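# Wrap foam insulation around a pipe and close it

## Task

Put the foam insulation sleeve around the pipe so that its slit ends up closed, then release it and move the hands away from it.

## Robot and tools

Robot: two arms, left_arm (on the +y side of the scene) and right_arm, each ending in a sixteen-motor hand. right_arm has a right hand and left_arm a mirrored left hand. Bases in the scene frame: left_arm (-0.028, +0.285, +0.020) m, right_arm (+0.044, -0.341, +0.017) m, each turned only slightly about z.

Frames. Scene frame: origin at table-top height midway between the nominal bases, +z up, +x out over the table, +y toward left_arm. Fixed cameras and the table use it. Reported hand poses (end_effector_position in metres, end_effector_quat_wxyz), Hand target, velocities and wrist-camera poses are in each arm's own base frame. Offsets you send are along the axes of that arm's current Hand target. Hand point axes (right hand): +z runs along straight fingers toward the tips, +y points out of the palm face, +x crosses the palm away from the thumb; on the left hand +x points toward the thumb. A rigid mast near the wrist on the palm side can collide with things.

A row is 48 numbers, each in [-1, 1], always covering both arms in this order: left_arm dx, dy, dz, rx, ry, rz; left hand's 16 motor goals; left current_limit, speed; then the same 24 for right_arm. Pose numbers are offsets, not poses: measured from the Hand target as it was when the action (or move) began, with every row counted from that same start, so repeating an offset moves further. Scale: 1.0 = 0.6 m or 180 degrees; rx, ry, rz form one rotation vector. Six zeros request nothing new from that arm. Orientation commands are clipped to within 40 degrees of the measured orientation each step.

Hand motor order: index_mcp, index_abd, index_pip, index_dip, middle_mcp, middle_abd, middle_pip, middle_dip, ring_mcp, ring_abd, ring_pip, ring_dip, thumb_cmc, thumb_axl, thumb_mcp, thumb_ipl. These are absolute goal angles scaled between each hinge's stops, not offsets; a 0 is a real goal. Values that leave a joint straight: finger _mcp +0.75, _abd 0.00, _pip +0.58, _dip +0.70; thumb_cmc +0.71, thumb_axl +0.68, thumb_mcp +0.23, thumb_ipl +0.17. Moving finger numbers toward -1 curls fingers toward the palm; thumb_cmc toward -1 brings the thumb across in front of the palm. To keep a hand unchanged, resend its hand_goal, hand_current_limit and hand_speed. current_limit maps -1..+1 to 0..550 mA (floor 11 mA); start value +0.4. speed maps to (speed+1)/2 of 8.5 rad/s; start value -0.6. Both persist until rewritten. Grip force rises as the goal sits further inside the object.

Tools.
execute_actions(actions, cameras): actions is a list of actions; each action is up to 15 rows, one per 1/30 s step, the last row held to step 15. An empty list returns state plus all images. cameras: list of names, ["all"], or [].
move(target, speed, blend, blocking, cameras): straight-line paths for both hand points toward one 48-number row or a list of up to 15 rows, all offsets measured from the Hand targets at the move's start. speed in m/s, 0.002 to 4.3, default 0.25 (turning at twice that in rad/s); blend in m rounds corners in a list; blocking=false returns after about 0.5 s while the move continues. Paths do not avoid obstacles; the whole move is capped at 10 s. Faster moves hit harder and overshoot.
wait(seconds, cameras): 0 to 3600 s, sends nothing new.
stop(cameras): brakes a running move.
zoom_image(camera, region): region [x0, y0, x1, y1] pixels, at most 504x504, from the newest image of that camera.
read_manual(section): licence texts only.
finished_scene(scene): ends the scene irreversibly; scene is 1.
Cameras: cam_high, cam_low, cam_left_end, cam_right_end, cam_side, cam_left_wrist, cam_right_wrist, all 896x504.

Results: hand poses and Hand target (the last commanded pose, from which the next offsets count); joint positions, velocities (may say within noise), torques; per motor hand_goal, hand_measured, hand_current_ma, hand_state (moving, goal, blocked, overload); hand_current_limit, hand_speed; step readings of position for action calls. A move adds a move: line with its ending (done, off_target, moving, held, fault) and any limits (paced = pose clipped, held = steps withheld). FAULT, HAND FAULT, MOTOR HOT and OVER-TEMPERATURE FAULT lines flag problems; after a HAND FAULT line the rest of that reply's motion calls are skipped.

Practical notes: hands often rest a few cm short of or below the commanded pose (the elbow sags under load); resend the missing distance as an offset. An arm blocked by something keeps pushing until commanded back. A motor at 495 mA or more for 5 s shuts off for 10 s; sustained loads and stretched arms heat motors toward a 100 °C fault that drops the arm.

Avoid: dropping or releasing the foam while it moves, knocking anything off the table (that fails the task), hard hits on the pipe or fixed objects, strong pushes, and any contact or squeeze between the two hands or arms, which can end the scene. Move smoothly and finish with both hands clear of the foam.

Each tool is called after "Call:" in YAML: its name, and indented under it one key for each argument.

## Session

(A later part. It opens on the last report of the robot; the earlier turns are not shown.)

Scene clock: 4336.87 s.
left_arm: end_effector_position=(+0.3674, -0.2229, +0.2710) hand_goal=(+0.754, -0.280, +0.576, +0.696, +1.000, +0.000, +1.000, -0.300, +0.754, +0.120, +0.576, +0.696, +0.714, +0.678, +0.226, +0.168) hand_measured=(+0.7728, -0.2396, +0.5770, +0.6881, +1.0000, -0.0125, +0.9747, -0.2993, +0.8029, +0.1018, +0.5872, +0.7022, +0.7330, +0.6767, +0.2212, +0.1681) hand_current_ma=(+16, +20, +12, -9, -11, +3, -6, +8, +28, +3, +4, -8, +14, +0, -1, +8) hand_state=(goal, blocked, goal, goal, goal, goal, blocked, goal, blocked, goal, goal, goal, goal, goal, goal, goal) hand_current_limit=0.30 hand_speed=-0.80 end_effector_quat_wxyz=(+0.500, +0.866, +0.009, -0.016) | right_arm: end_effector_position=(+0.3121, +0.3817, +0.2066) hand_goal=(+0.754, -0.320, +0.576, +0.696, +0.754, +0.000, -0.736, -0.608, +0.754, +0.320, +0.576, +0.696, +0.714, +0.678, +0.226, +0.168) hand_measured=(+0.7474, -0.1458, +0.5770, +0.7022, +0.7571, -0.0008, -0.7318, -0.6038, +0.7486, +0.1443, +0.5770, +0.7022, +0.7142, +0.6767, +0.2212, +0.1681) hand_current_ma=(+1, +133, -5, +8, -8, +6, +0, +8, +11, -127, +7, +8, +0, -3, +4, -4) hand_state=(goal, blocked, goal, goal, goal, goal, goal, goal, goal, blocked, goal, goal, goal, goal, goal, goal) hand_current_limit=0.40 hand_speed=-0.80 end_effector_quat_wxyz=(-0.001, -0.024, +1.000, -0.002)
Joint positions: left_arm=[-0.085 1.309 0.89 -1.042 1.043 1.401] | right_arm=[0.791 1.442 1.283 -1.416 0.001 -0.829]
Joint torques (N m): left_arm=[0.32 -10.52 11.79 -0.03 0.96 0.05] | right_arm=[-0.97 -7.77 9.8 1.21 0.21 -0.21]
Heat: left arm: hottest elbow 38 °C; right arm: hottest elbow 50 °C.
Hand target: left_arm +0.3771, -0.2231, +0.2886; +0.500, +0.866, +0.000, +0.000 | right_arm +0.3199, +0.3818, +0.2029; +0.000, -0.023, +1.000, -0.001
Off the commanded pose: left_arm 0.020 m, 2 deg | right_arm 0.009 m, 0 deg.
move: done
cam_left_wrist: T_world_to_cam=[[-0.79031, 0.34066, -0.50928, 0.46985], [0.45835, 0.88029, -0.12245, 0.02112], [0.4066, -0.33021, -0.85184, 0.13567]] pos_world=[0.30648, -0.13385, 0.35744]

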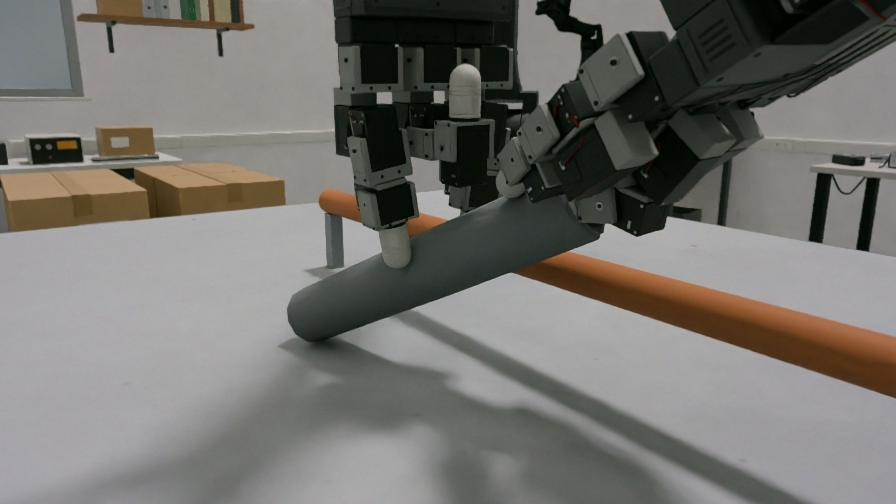

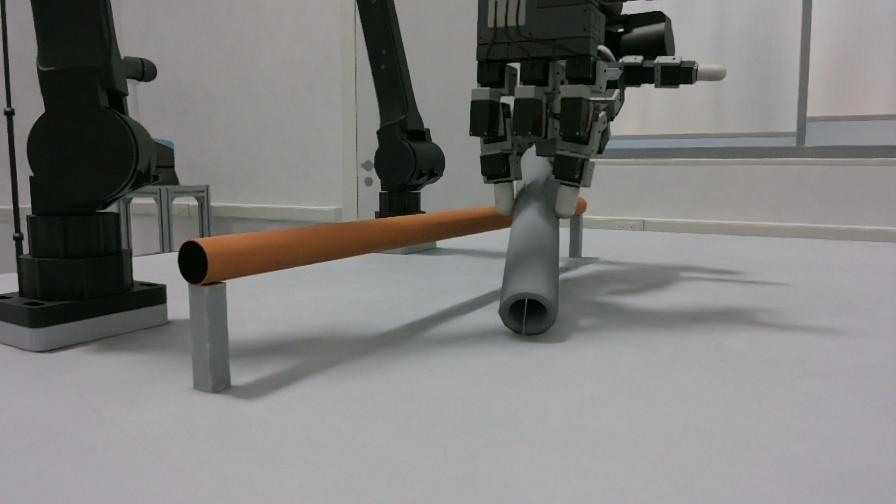

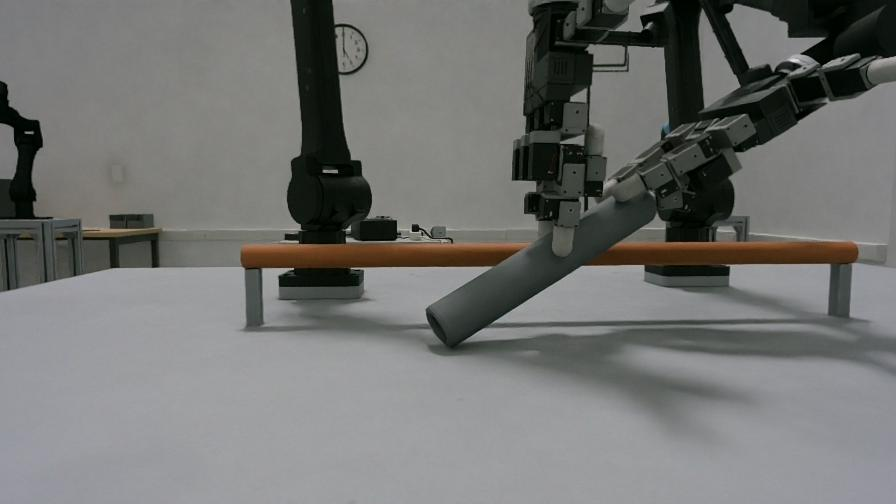

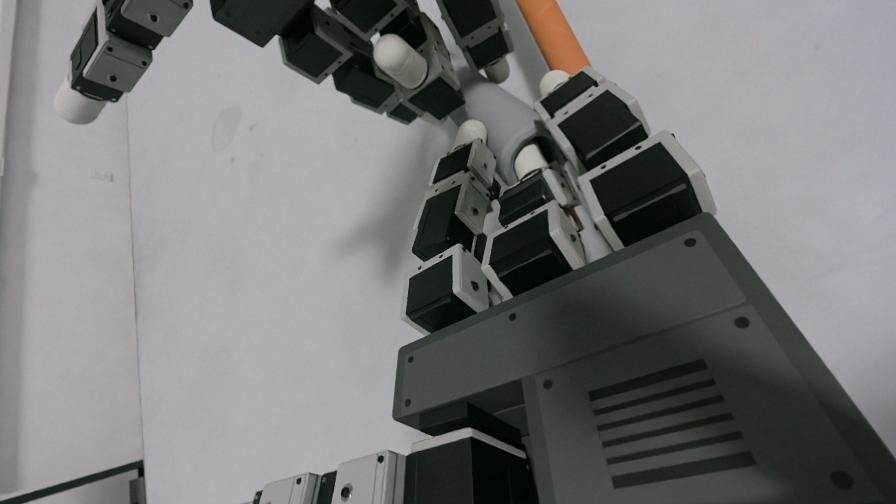

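Call:
move:
  target: [0,0,0,0,0,0,0.754,-0.28,0.576,0.696,1,0,1,-0.4,0.754,0.12,0.576,0.696,0.714,0.678,0.226,0.168,0.3,-0.8, 0,0,-0.1152,0,0,0,0.754,-0.32,0.576,0.696,0.754,0,-0.737,-0.609,0.754,0.32,0.576,0.696,0.714,0.678,0.226,0.168,0.4,-0.8]
  speed: 0.05
  cameras: ["cam_left_end","cam_right_end","cam_side","cam_left_wrist"]

Call:
zoom_image:
  camera: "cam_right_end"
  region: [420, 80, 640, 260]

Scene clock: 4343.37 s.
left_arm: end_effector_position=(+0.3674, -0.2229, +0.2710) hand_goal=(+0.754, -0.280, +0.576, +0.696, +1.000, +0.000, +1.000, -0.400, +0.754, +0.120, +0.576, +0.696, +0.714, +0.678, +0.226, +0.168) hand_measured=(+0.7631, -0.2411, +0.5757, +0.6881, +1.0000, -0.0110, +0.9747, -0.3706, +0.8041, +0.1018, +0.5872, +0.7022, +0.7330, +0.6767, +0.2212, +0.1672) hand_current_ma=(+6, +12, +9, -15, -4, +1, +0, +13, +32, +8, +6, -4, +10, -1, +1, +14) hand_state=(goal, blocked, goal, goal, goal, goal, blocked, blocked, blocked, goal, goal, goal, goal, goal, goal, goal) hand_current_limit=0.30 hand_speed=-0.80 end_effector_quat_wxyz=(+0.500, +0.866, +0.009, -0.016) | right_arm: end_effector_position=(+0.3091, +0.3787, +0.2507) hand_goal=(+0.754, -0.320, +0.576, +0.696, +0.754, +0.000, -0.736, -0.608, +0.754, +0.320, +0.576, +0.696, +0.714, +0.678, +0.226, +0.168) hand_measured=(+0.7462, -0.2997, +0.5718, +0.6983, +0.7559, -0.0008, -0.7318, -0.6025, +0.7498, +0.3040, +0.5705, +0.7009, +0.7142, +0.6767, +0.2212, +0.1681) hand_current_ma=(+3, +14, -7, +8, -10, +1, +0, +7, +10, +1, +4, +10, +3, -1, +3, -3) hand_state=(goal, blocked, goal, goal, goal, goal, goal, goal, goal, goal, goal, goal, goal, goal, goal, goal) hand_current_limit=0.40 hand_speed=-0.80 end_effector_quat_wxyz=(-0.014, -0.024, +1.000, -0.014)
Joint positions: left_arm=[-0.085 1.309 0.89 -1.042 1.043 1.401] | right_arm=[0.791 1.442 1.406 -1.574 0.001 -0.829]
Joint torques (N m): left_arm=[0.26 -10.75 11.78 -0.01 0.97 0.06] | right_arm=[-1.32 -9.17 13.07 0.1 0.21 -0.19]
Heat: left arm: hottest elbow 38 °C; right arm: hottest elbow 49 °C.
Hand target: left_arm +0.3771, -0.2231, +0.2886; +0.500, +0.866, +0.000, +0.000 | right_arm +0.3199, +0.3819, +0.2720; +0.000, -0.023, +1.000, -0.001
Off the commanded pose: left_arm 0.020 m, 2 deg | right_arm 0.024 m, 2 deg.
move: off_target (right_arm)
cam_left_wrist: T_world_to_cam=[[-0.79031, 0.34066, -0.50928, 0.46985], [0.45835, 0.88029, -0.12245, 0.02112], [0.4066, -0.33021, -0.85184, 0.13567]] pos_world=[0.30648, -0.13385, 0.35744]

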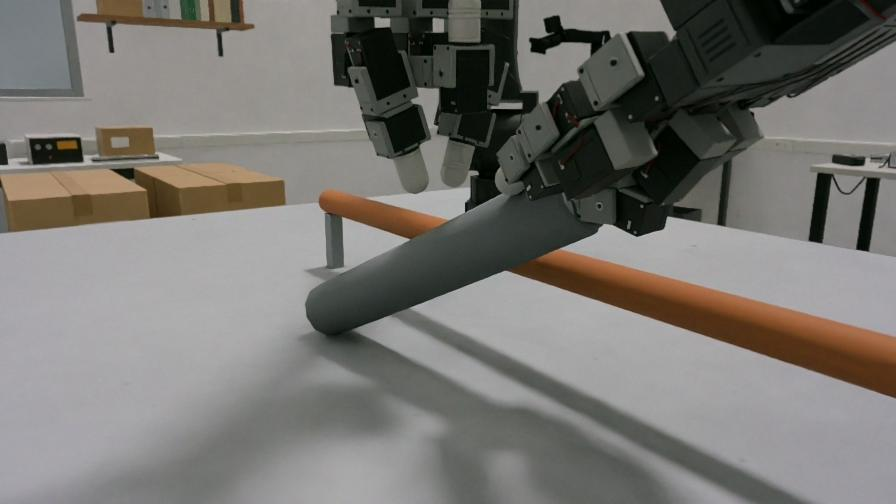

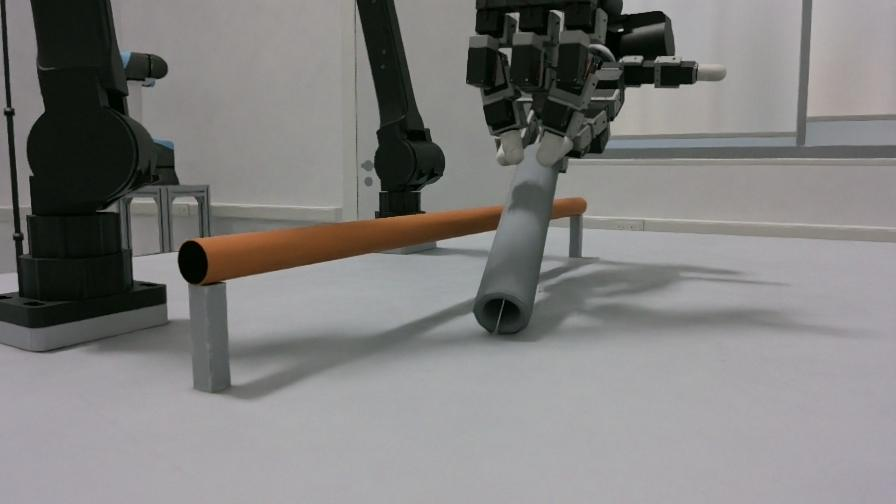

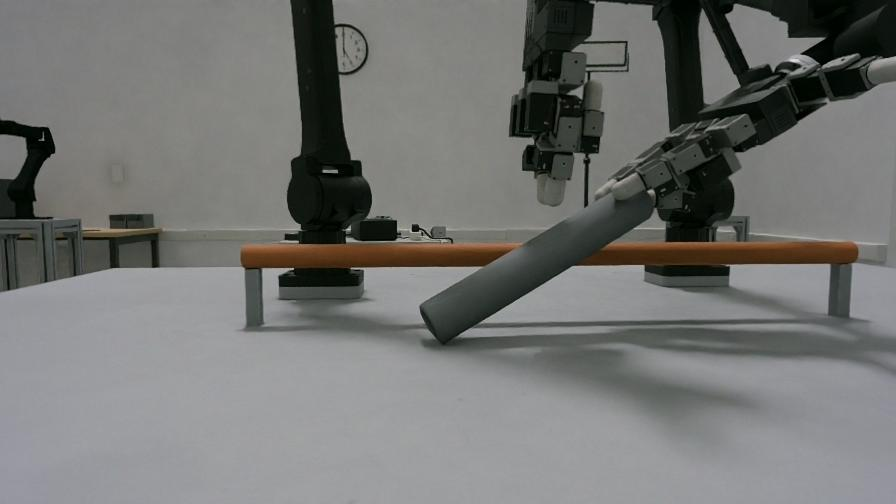

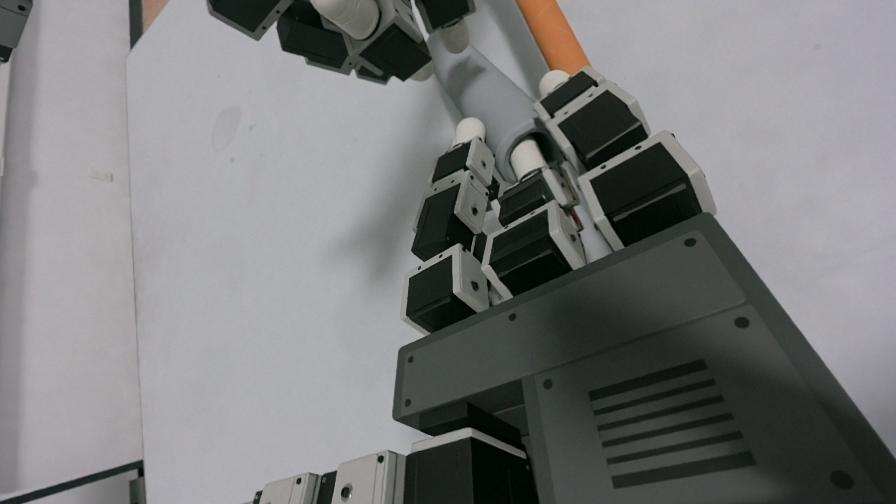

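Scaled by 2.291 from the camera's image (finer frame: 1280x720).

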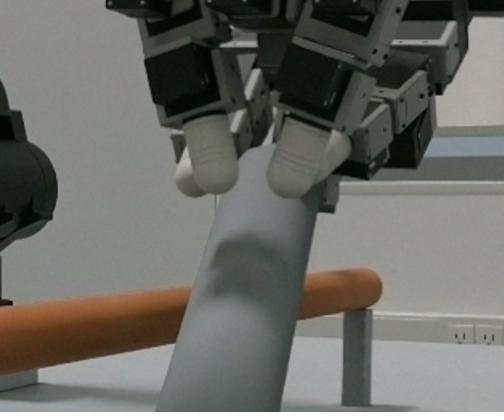

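Call:
move:
  target:
    - [0,0,0,0,0,0,0.754,-0.28,0.576,0.696,1,0,1,-0.3,0.754,0.12,0.576,0.696,0.714,0.678,0.226,0.168,0.3,-0.8, -0.0118,0,0,0,0,0,0.754,0,0.576,0.696,0.754,0,-0.737,-0.609,0.754,0.0,0.576,0.696,0.714,0.678,0.226,0.168,0.4,-0.7]
    - [0,0,0,0,0,0,0.754,-0.28,0.576,0.696,1,0,1,-0.3,0.754,0.12,0.576,0.696,0.714,0.678,0.226,0.168,0.3,-0.8, -0.0118,0,0.1433,0,0,0,0.754,0,0.576,0.696,0.754,0,-0.737,-0.609,0.754,0,0.576,0.696,0.714,0.678,0.226,0.168,0.4,-0.7]
    - [0,0,0,0,0,0,0.754,-0.28,0.576,0.696,1,0,1,-0.3,0.754,0.12,0.576,0.696,0.714,0.678,0.226,0.168,0.3,-0.8, -0.0118,0,0.1433,0,0,0,0.754,-0.32,0.576,0.696,0.754,0,-0.737,-0.609,0.754,0.32,0.576,0.696,0.714,0.678,0.226,0.168,0.4,-0.8]
  speed: 0.06
  cameras: ["cam_left_end","cam_right_end","cam_side"]

Call:
zoom_image:
  camera: "cam_right_end"
  region: [420, 80, 640, 260]

Call:
zoom_image:
  camera: "cam_side"
  region: [400, 150, 680, 360]

Scene clock: 4361.73 s.
left_arm: end_effector_position=(+0.3674, -0.2228, +0.2709) hand_goal=(+0.754, -0.280, +0.576, +0.696, +1.000, +0.000, +1.000, -0.300, +0.754, +0.120, +0.576, +0.696, +0.714, +0.678, +0.226, +0.168) hand_measured=(+0.7679, -0.2469, +0.5757, +0.6881, +0.9995, -0.0110, +0.9747, -0.2954, +0.8041, +0.1018, +0.5872, +0.7022, +0.7330, +0.6767, +0.2212, +0.1681) hand_current_ma=(+8, +16, +5, -2, -10, +11, -6, +7, +25, +4, +3, -9, +7, -4, +2, +9) hand_state=(goal, blocked, goal, goal, goal, goal, blocked, goal, blocked, goal, goal, goal, goal, goal, goal, goal) hand_current_limit=0.30 hand_speed=-0.80 end_effector_quat_wxyz=(+0.499, +0.866, +0.009, -0.016) | right_arm: end_effector_position=(+0.3200, +0.3839, +0.1940) hand_goal=(+0.754, -0.320, +0.576, +0.696, +0.754, +0.000, -0.736, -0.608, +0.754, +0.320, +0.576, +0.696, +0.714, +0.678, +0.226, +0.168) hand_measured=(+0.7486, -0.1019, +0.5731, +0.6958, +0.7559, -0.0008, -0.7318, -0.6025, +0.7559, +0.1369, +0.5757, +0.6932, +0.7142, +0.6767, +0.2212, +0.1672) hand_current_ma=(-5, +182, -1, +5, -11, +2, +2, +11, +12, -137, +7, +10, +3, -5, +1, -3) hand_state=(goal, blocked, goal, goal, goal, goal, goal, goal, goal, blocked, goal, goal, goal, goal, goal, goal) hand_current_limit=0.40 hand_speed=-0.80 end_effector_quat_wxyz=(+0.002, -0.025, +1.000, +0.001)
Joint positions: left_arm=[-0.085 1.309 0.89 -1.042 1.043 1.401] | right_arm=[0.781 1.461 1.268 -1.373 0.001 -0.841]
Joint torques (N m): left_arm=[0.38 -10.75 11.85 -0.03 0.96 0.06] | right_arm=[-1.32 -7.82 9.21 1.26 0.2 -0.18]
Heat: left arm: hottest elbow 39 °C; right arm: hottest elbow 50 °C.
Hand target: left_arm +0.3771, -0.2231, +0.2886; +0.500, +0.866, +0.000, +0.000 | right_arm +0.3270, +0.3820, +0.1861; +0.000, -0.023, +1.000, -0.001
Off the commanded pose: left_arm 0.020 m, 2 deg | right_arm 0.011 m, 0 deg.
move: off_target (right_arm); target 3's new numbers were sent with right_arm's hand 0.011 m and 0 deg from that target

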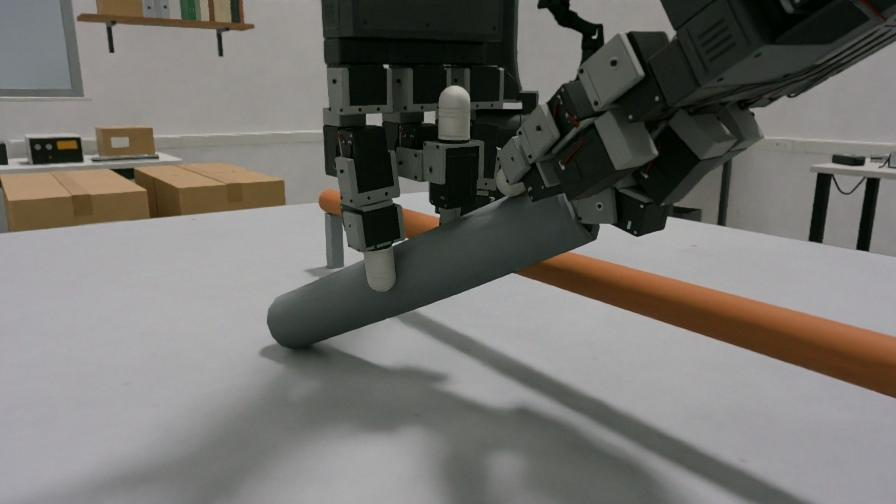

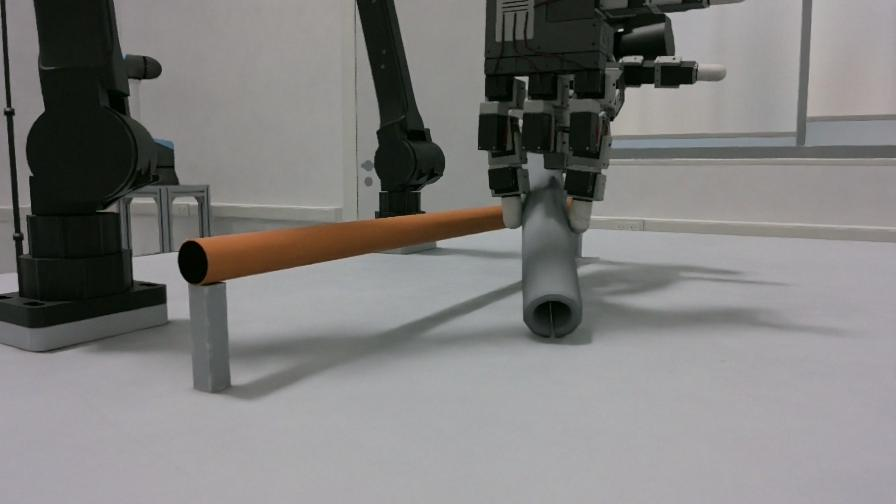

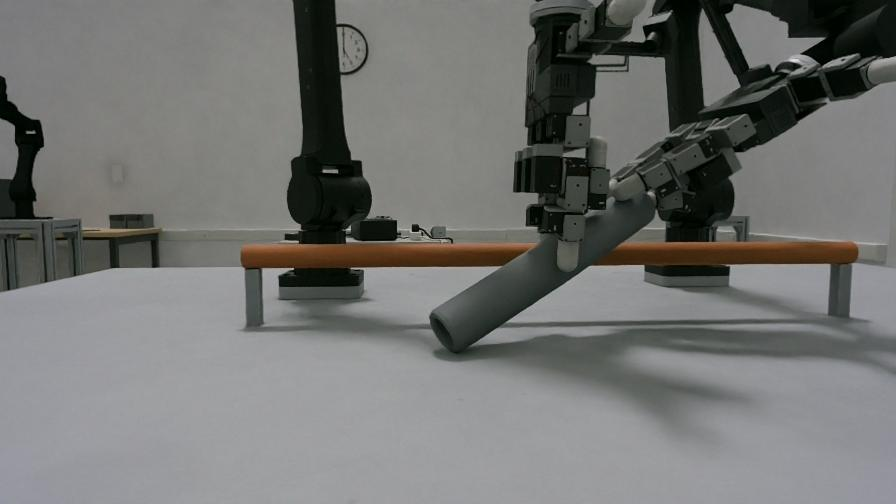

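Scaled by 2.291 from the camera's image (finer frame: 1280x720).

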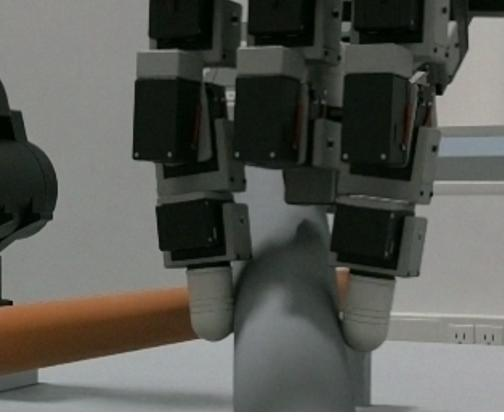

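Scaled by 1.800 from the camera's image (finer frame: 1280x720).

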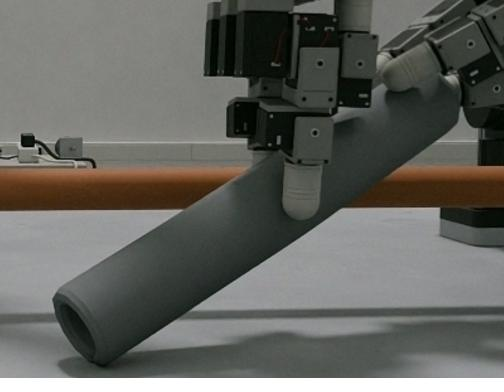

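Call:
move:
  target: [0,0,0,0,0,0,0.754,-0.28,0.576,0.696,1,0,1,-0.4,0.754,0.12,0.576,0.696,0.714,0.678,0.226,0.168,0.3,-0.8, 0,0,-0.1065,0,0,0,0.754,-0.32,0.576,0.696,0.754,0,-0.737,-0.609,0.754,0.32,0.576,0.696,0.714,0.678,0.226,0.168,0.4,-0.8]
  speed: 0.04
  cameras: ["cam_left_end","cam_right_end","cam_side","cam_left_wrist"]

Call:
zoom_image:
  camera: "cam_right_end"
  region: [420, 80, 640, 260]

Scene clock: 4368.77 s.
left_arm: end_effector_position=(+0.3686, -0.2229, +0.2729) hand_goal=(+0.754, -0.280, +0.576, +0.696, +1.000, +0.000, +1.000, -0.400, +0.754, +0.120, +0.576, +0.696, +0.714, +0.678, +0.226, +0.168) hand_measured=(+0.7366, -0.2499, +0.5603, +0.6881, +1.0000, -0.0125, +0.9747, -0.3706, +0.8029, +0.1018, +0.5872, +0.7022, +0.7330, +0.6777, +0.2212, +0.1681) hand_current_ma=(-1, +14, +5, -9, -10, +6, -2, +16, +22, +5, +4, -6, +7, -2, +0, +9) hand_state=(goal, blocked, goal, goal, goal, goal, blocked, blocked, blocked, goal, goal, goal, goal, goal, goal, goal) hand_current_limit=0.30 hand_speed=-0.80 end_effector_quat_wxyz=(+0.500, +0.866, +0.008, -0.014) | right_arm: end_effector_position=(+0.3128, +0.3758, +0.2220) hand_goal=(+0.754, -0.320, +0.576, +0.696, +0.754, +0.000, -0.736, -0.608, +0.754, +0.320, +0.576, +0.696, +0.714, +0.678, +0.226, +0.168) hand_measured=(+0.7547, -0.1253, +0.5770, +0.7022, +0.7559, -0.0008, -0.7331, -0.6038, +0.7728, +0.1457, +0.5911, +0.7022, +0.7154, +0.6767, +0.2212, +0.1681) hand_current_ma=(-2, +160, -5, +11, -9, +7, +2, +10, +15, -128, +16, +12, +8, -1, +0, -3) hand_state=(goal, blocked, goal, goal, goal, goal, goal, goal, blocked, blocked, goal, goal, goal, goal, goal, goal) hand_current_limit=0.40 hand_speed=-0.80 end_effector_quat_wxyz=(-0.020, -0.025, +0.999, -0.021)
Joint positions: left_arm=[-0.085 1.309 0.895 -1.042 1.043 1.401] | right_arm=[0.78 1.461 1.354 -1.522 0.002 -0.841]
Joint torques (N m): left_arm=[0.21 -10.46 11.45 0.06 0.97 0.05] | right_arm=[-1.26 -9.64 13.64 0.36 0.19 -0.18]
Heat: left arm: hottest elbow 39 °C; right arm: hottest elbow 49 °C.
Hand target: left_arm +0.3771, -0.2231, +0.2885; +0.500, +0.866, +0.000, +0.000 | right_arm +0.3270, +0.3822, +0.2500; +0.000, -0.023, +1.000, -0.001
Off the commanded pose: left_arm 0.018 m, 2 deg | right_arm 0.032 m, 3 deg.
move: off_target (right_arm)
cam_left_wrist: T_world_to_cam=[[-0.78779, 0.34061, -0.51319, 0.47183], [0.45892, 0.88031, -0.12022, 0.02009], [0.41082, -0.33022, -0.84981, 0.1346]] pos_world=[0.30718, -0.13395, 0.35894]

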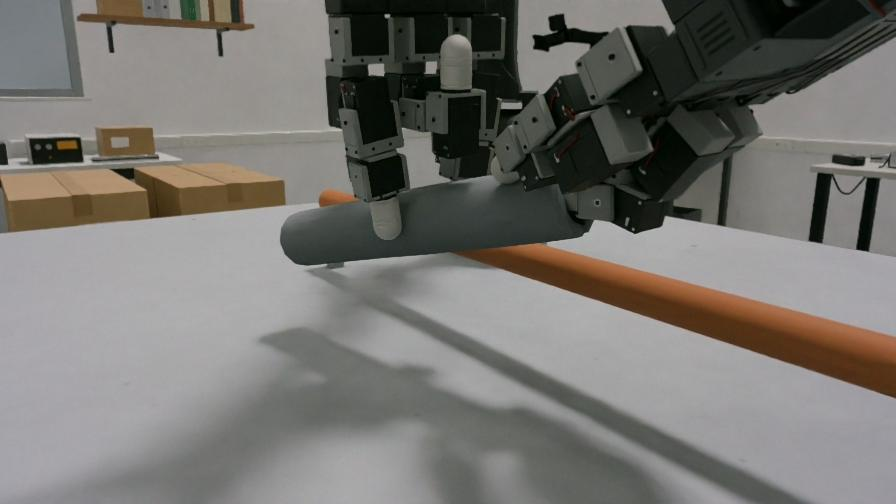

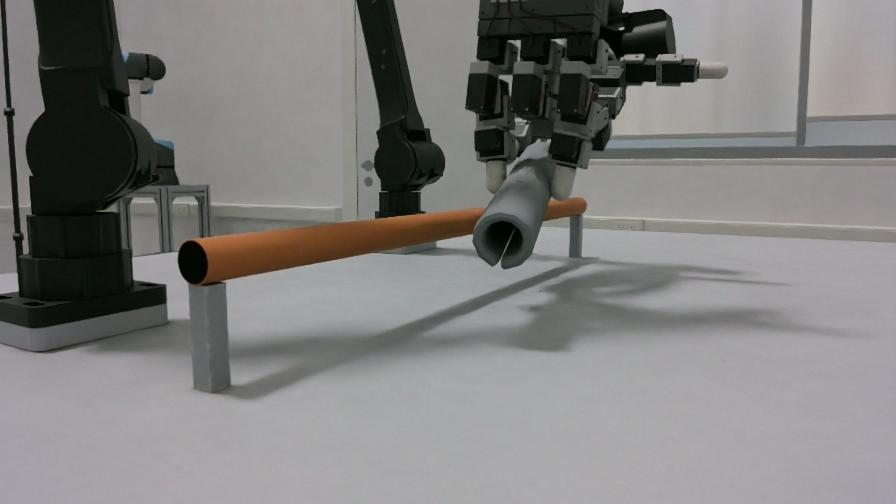

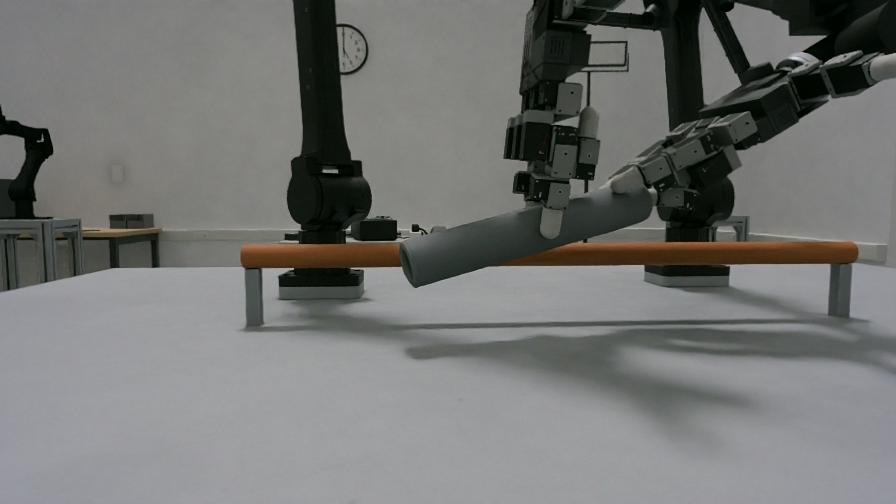

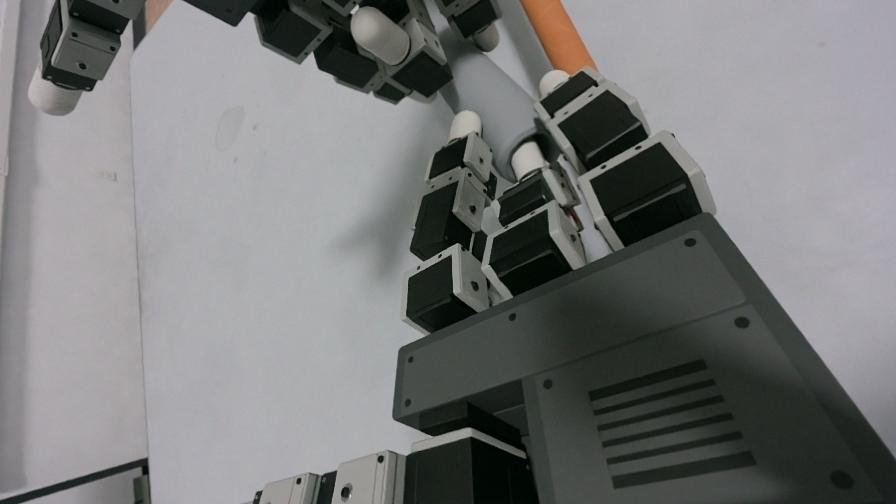

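Scaled by 2.291 from the camera's image (finer frame: 1280x720).

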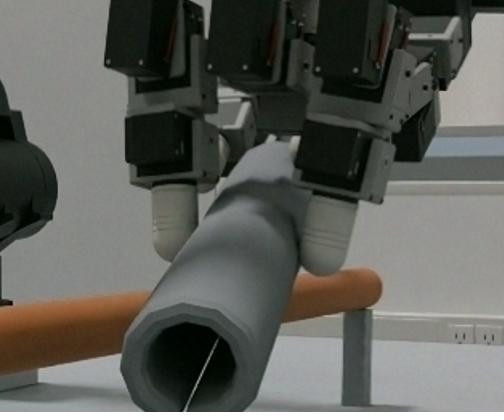

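Call:
move:
  target: [0,0,0,0,0,0,0.754,-0.28,0.576,0.696,1,0,1,-0.46,0.754,0.12,0.576,0.696,0.714,0.678,0.226,0.168,0.3,-0.8, 0,0,-0.045,0,0,0,0.754,-0.32,0.576,0.696,0.754,0,-0.737,-0.609,0.754,0.32,0.576,0.696,0.714,0.678,0.226,0.168,0.4,-0.8]
  speed: 0.04
  cameras: ["cam_left_end","cam_right_end","cam_side","cam_left_wrist"]

Call:
zoom_image:
  camera: "cam_right_end"
  region: [420, 80, 640, 260]

Scene clock: 4374.93 s.
left_arm: end_effector_position=(+0.3685, -0.2229, +0.2729) hand_goal=(+0.754, -0.280, +0.576, +0.696, +1.000, +0.000, +1.000, -0.460, +0.754, +0.120, +0.576, +0.696, +0.714, +0.678, +0.226, +0.168) hand_measured=(+0.7595, -0.2513, +0.5629, +0.6869, +0.9995, -0.0125, +0.9747, -0.4356, +0.8029, +0.1062, +0.5872, +0.7022, +0.7330, +0.6777, +0.2212, +0.1681) hand_current_ma=(+10, +9, +3, -9, -4, +2, -2, +12, +25, +8, +4, -8, +10, +0, +5, +14) hand_state=(goal, blocked, goal, goal, goal, goal, blocked, blocked, blocked, goal, goal, goal, goal, goal, goal, goal) hand_current_limit=0.30 hand_speed=-0.80 end_effector_quat_wxyz=(+0.500, +0.866, +0.008, -0.014) | right_arm: end_effector_position=(+0.3170, +0.3799, +0.2538) hand_goal=(+0.754, -0.320, +0.576, +0.696, +0.754, +0.000, -0.736, -0.608, +0.754, +0.320, +0.576, +0.696, +0.714, +0.678, +0.226, +0.168) hand_measured=(+0.7474, -0.3026, +0.5718, +0.6945, +0.7571, -0.0008, -0.7331, -0.6025, +0.7559, +0.3084, +0.5808, +0.6983, +0.7142, +0.6777, +0.2212, +0.1672) hand_current_ma=(+1, +11, -4, +8, -11, +3, +3, +7, +9, +4, +13, +11, +5, +2, +2, -6) hand_state=(goal, goal, goal, goal, goal, goal, goal, goal, goal, goal, goal, goal, goal, goal, goal, goal) hand_current_limit=0.40 hand_speed=-0.80 end_effector_quat_wxyz=(-0.015, -0.025, +0.999, -0.016)
Joint positions: left_arm=[-0.085 1.309 0.895 -1.042 1.043 1.401] | right_arm=[0.78 1.461 1.435 -1.587 0.002 -0.841]
Joint torques (N m): left_arm=[0.32 -10.46 11.4 -0.05 0.99 0.07] | right_arm=[-1.14 -9.76 12.96 0.18 0.19 -0.19]
Heat: left arm: hottest elbow 39 °C; right arm: hottest elbow 50 °C.
Hand target: left_arm +0.3771, -0.2231, +0.2885; +0.500, +0.866, +0.000, +0.000 | right_arm +0.3270, +0.3822, +0.2768; +0.000, -0.023, +1.000, -0.001
Off the commanded pose: left_arm 0.018 m, 2 deg | right_arm 0.025 m, 2 deg.
move: off_target (right_arm)
cam_left_wrist: T_world_to_cam=[[-0.78798, 0.34063, -0.51289, 0.47178], [0.45889, 0.8803, -0.12037, 0.02016], [0.4105, -0.33021, -0.84997, 0.13476]] pos_world=[0.30718, -0.13395, 0.35894]

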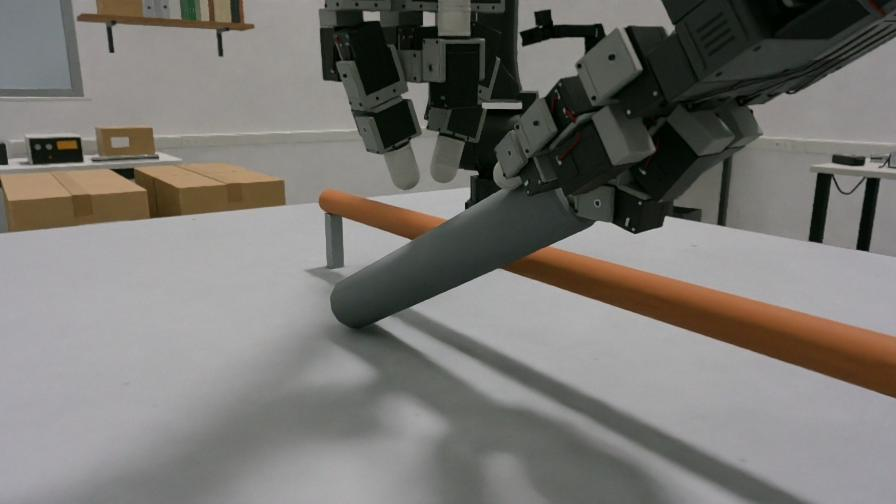

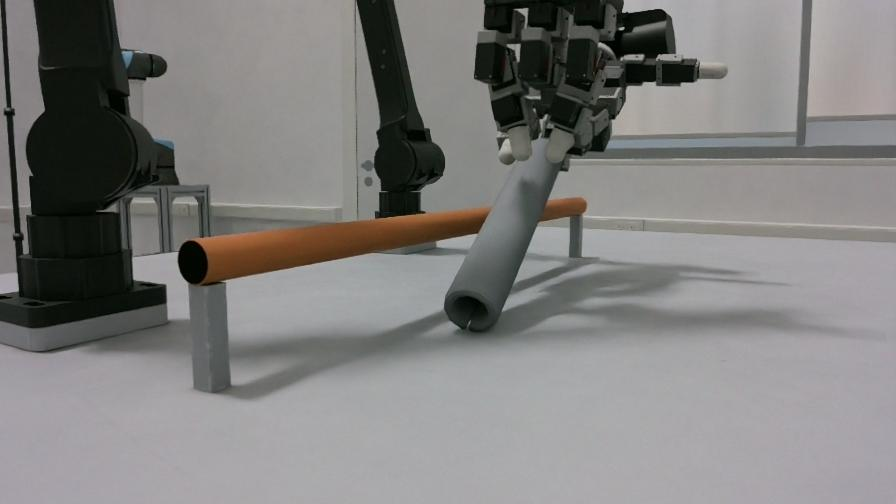

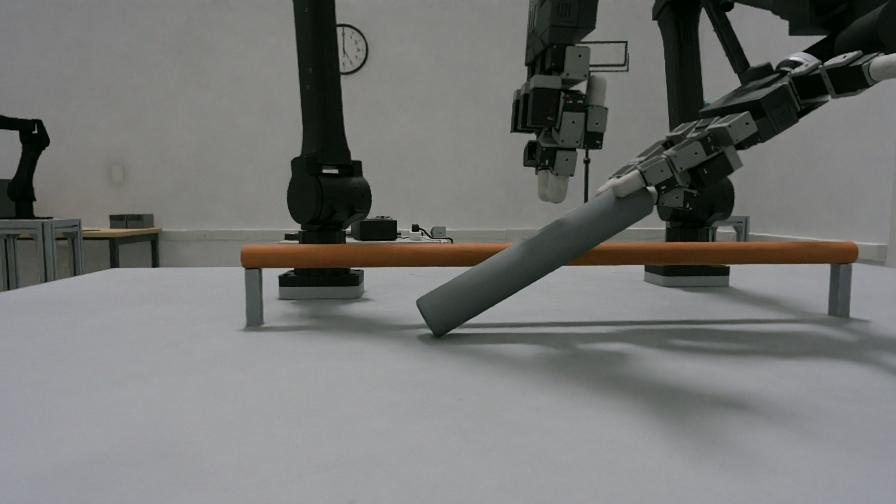

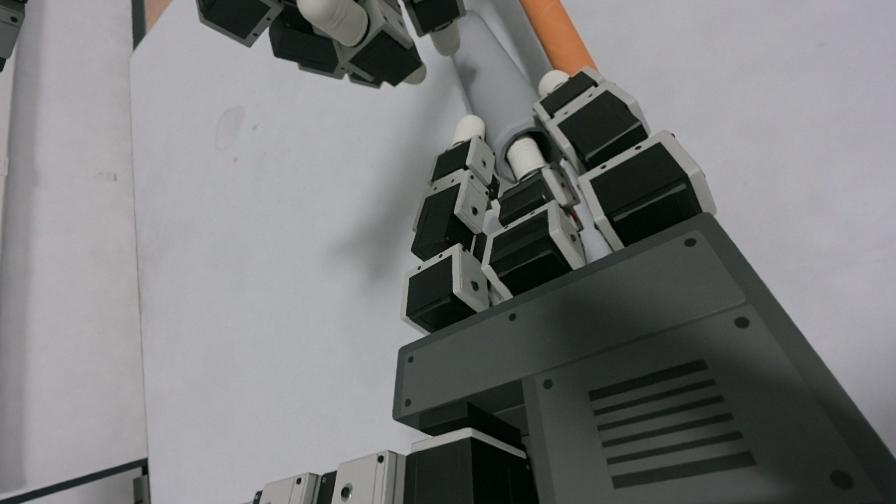

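Scaled by 2.291 from the camera's image (finer frame: 1280x720).

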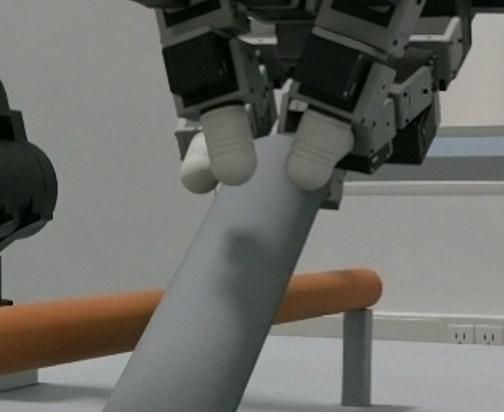

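Call:
move:
  target:
    - [0,0,0,0,0,0,0.754,-0.28,0.576,0.696,1,0,1,-0.38,0.754,0.12,0.576,0.696,0.714,0.678,0.226,0.168,0.3,-0.8, 0,0,0,0,0,0,0.754,0.02,0.576,0.696,0.754,0,-0.737,-0.609,0.754,-0.02,0.576,0.696,0.714,0.678,0.226,0.168,0.4,-0.7]
    - [0,0,0,0,0,0,0.754,-0.28,0.576,0.696,1,0,1,-0.3,0.754,0.12,0.576,0.696,0.714,0.678,0.226,0.168,0.3,-0.8, -0.0067,-0.1438,0,0,0,0,0.754,0.02,0.576,0.696,0.754,0,-0.737,-0.609,0.754,-0.02,0.576,0.696,0.714,0.678,0.226,0.168,0.4,-0.7]
    - [0,0,0,0,0,0,0.754,-0.28,0.576,0.696,1,0,1,-0.3,0.754,0.12,0.576,0.696,0.714,0.678,0.226,0.168,0.3,-0.8, -0.0067,-0.1438,0.2113,0,0,0,0.754,0.02,0.576,0.696,0.754,0,-0.737,-0.609,0.754,-0.02,0.576,0.696,0.714,0.678,0.226,0.168,0.4,-0.7]
  speed: 0.08
  cameras: ["cam_left_end","cam_right_end","cam_side"]

Call:
zoom_image:
  camera: "cam_right_end"
  region: [400, 120, 620, 340]

Scene clock: 4395.70 s.
left_arm: end_effector_position=(+0.3685, -0.2229, +0.2729) hand_goal=(+0.754, -0.280, +0.576, +0.696, +1.000, +0.000, +1.000, -0.300, +0.754, +0.120, +0.576, +0.696, +0.714, +0.678, +0.226, +0.168) hand_measured=(+0.7716, -0.2572, +0.5731, +0.6869, +1.0000, -0.0125, +0.9747, -0.3044, +0.8029, +0.1062, +0.5872, +0.7022, +0.7343, +0.6777, +0.2212, +0.1672) hand_current_ma=(+16, +12, +11, -9, -9, +1, +0, +2, +27, +2, +1, -9, +16, +3, -2, +10) hand_state=(goal, blocked, goal, goal, goal, goal, blocked, goal, blocked, goal, goal, goal, goal, goal, goal, goal) hand_current_limit=0.30 hand_speed=-0.80 end_effector_quat_wxyz=(+0.500, +0.866, +0.008, -0.014) | right_arm: end_effector_position=(+0.3298, +0.2984, +0.1553) hand_goal=(+0.754, +0.020, +0.576, +0.696, +0.754, +0.000, -0.736, -0.608, +0.754, -0.020, +0.576, +0.696, +0.714, +0.678, +0.226, +0.168) hand_measured=(+0.7474, +0.0183, +0.5718, +0.6958, +0.7571, -0.0023, -0.7331, -0.6025, +0.7547, -0.0228, +0.5808, +0.6983, +0.7142, +0.6767, +0.2212, +0.1681) hand_current_ma=(-1, +12, -3, +6, -13, +4, +0, +8, +8, +6, +14, +9, +5, +2, +2, -6) hand_state=(goal, goal, goal, goal, goal, goal, goal, goal, goal, goal, goal, goal, goal, goal, goal, goal) hand_current_limit=0.40 hand_speed=-0.70 end_effector_quat_wxyz=(+0.001, -0.024, +1.000, -0.001)
Joint positions: left_arm=[-0.085 1.309 0.895 -1.042 1.043 1.401] | right_arm=[0.601 1.366 1.068 -1.271 0.003 -1.017]
Joint torques (N m): left_arm=[0.09 -10.46 11.44 -0.08 1 0.05] | right_arm=[-1.26 -6.48 9.03 1.18 0.16 -0.21]
Heat: left arm: hottest elbow 40 °C; right arm: hottest elbow 49 °C.
Hand target: left_arm +0.3771, -0.2231, +0.2885; +0.500, +0.866, +0.000, +0.000 | right_arm +0.3349, +0.2960, +0.1502; +0.000, -0.023, +1.000, -0.001
Off the commanded pose: left_arm 0.018 m, 2 deg | right_arm 0.008 m, 0 deg.
move: done; target 2's new numbers were sent with left_arm's hand 0.018 m and 2 deg from that target

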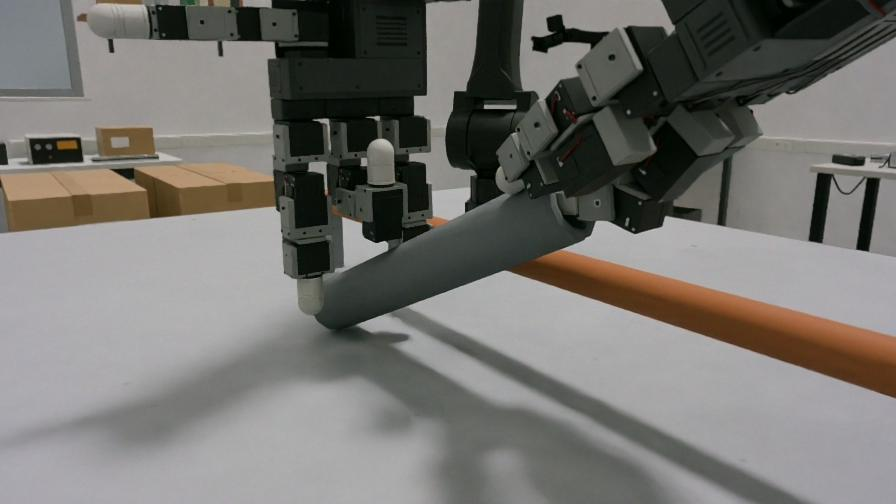

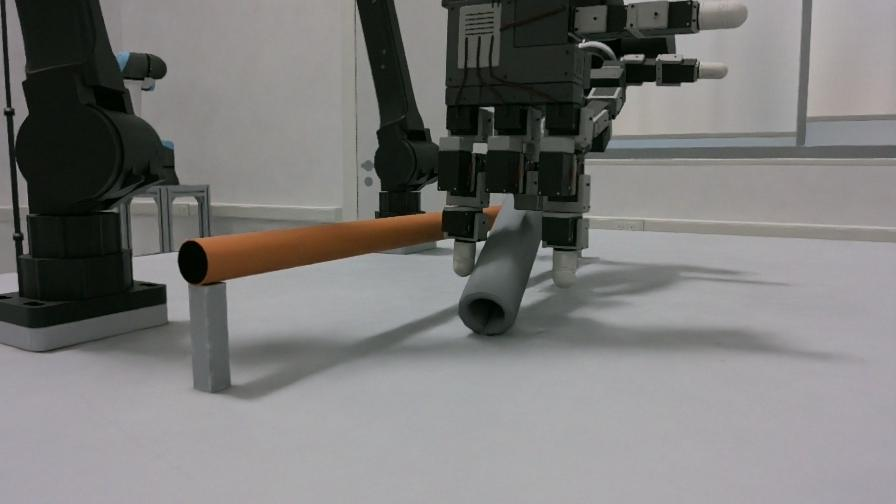

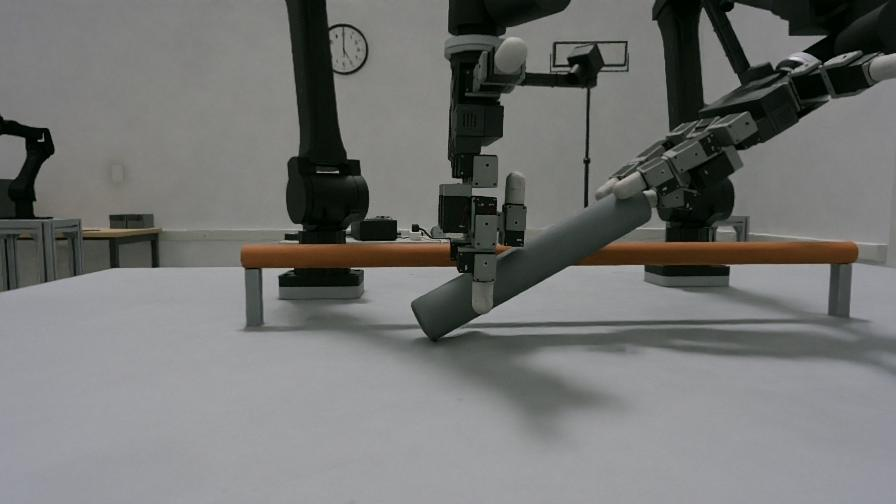

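Scaled by 2.291 from the camera's image (finer frame: 1280x720).

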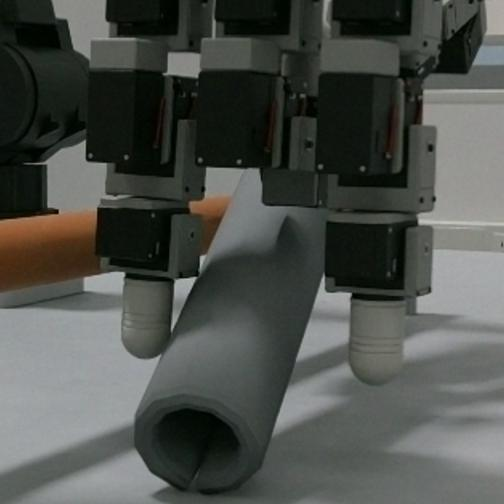

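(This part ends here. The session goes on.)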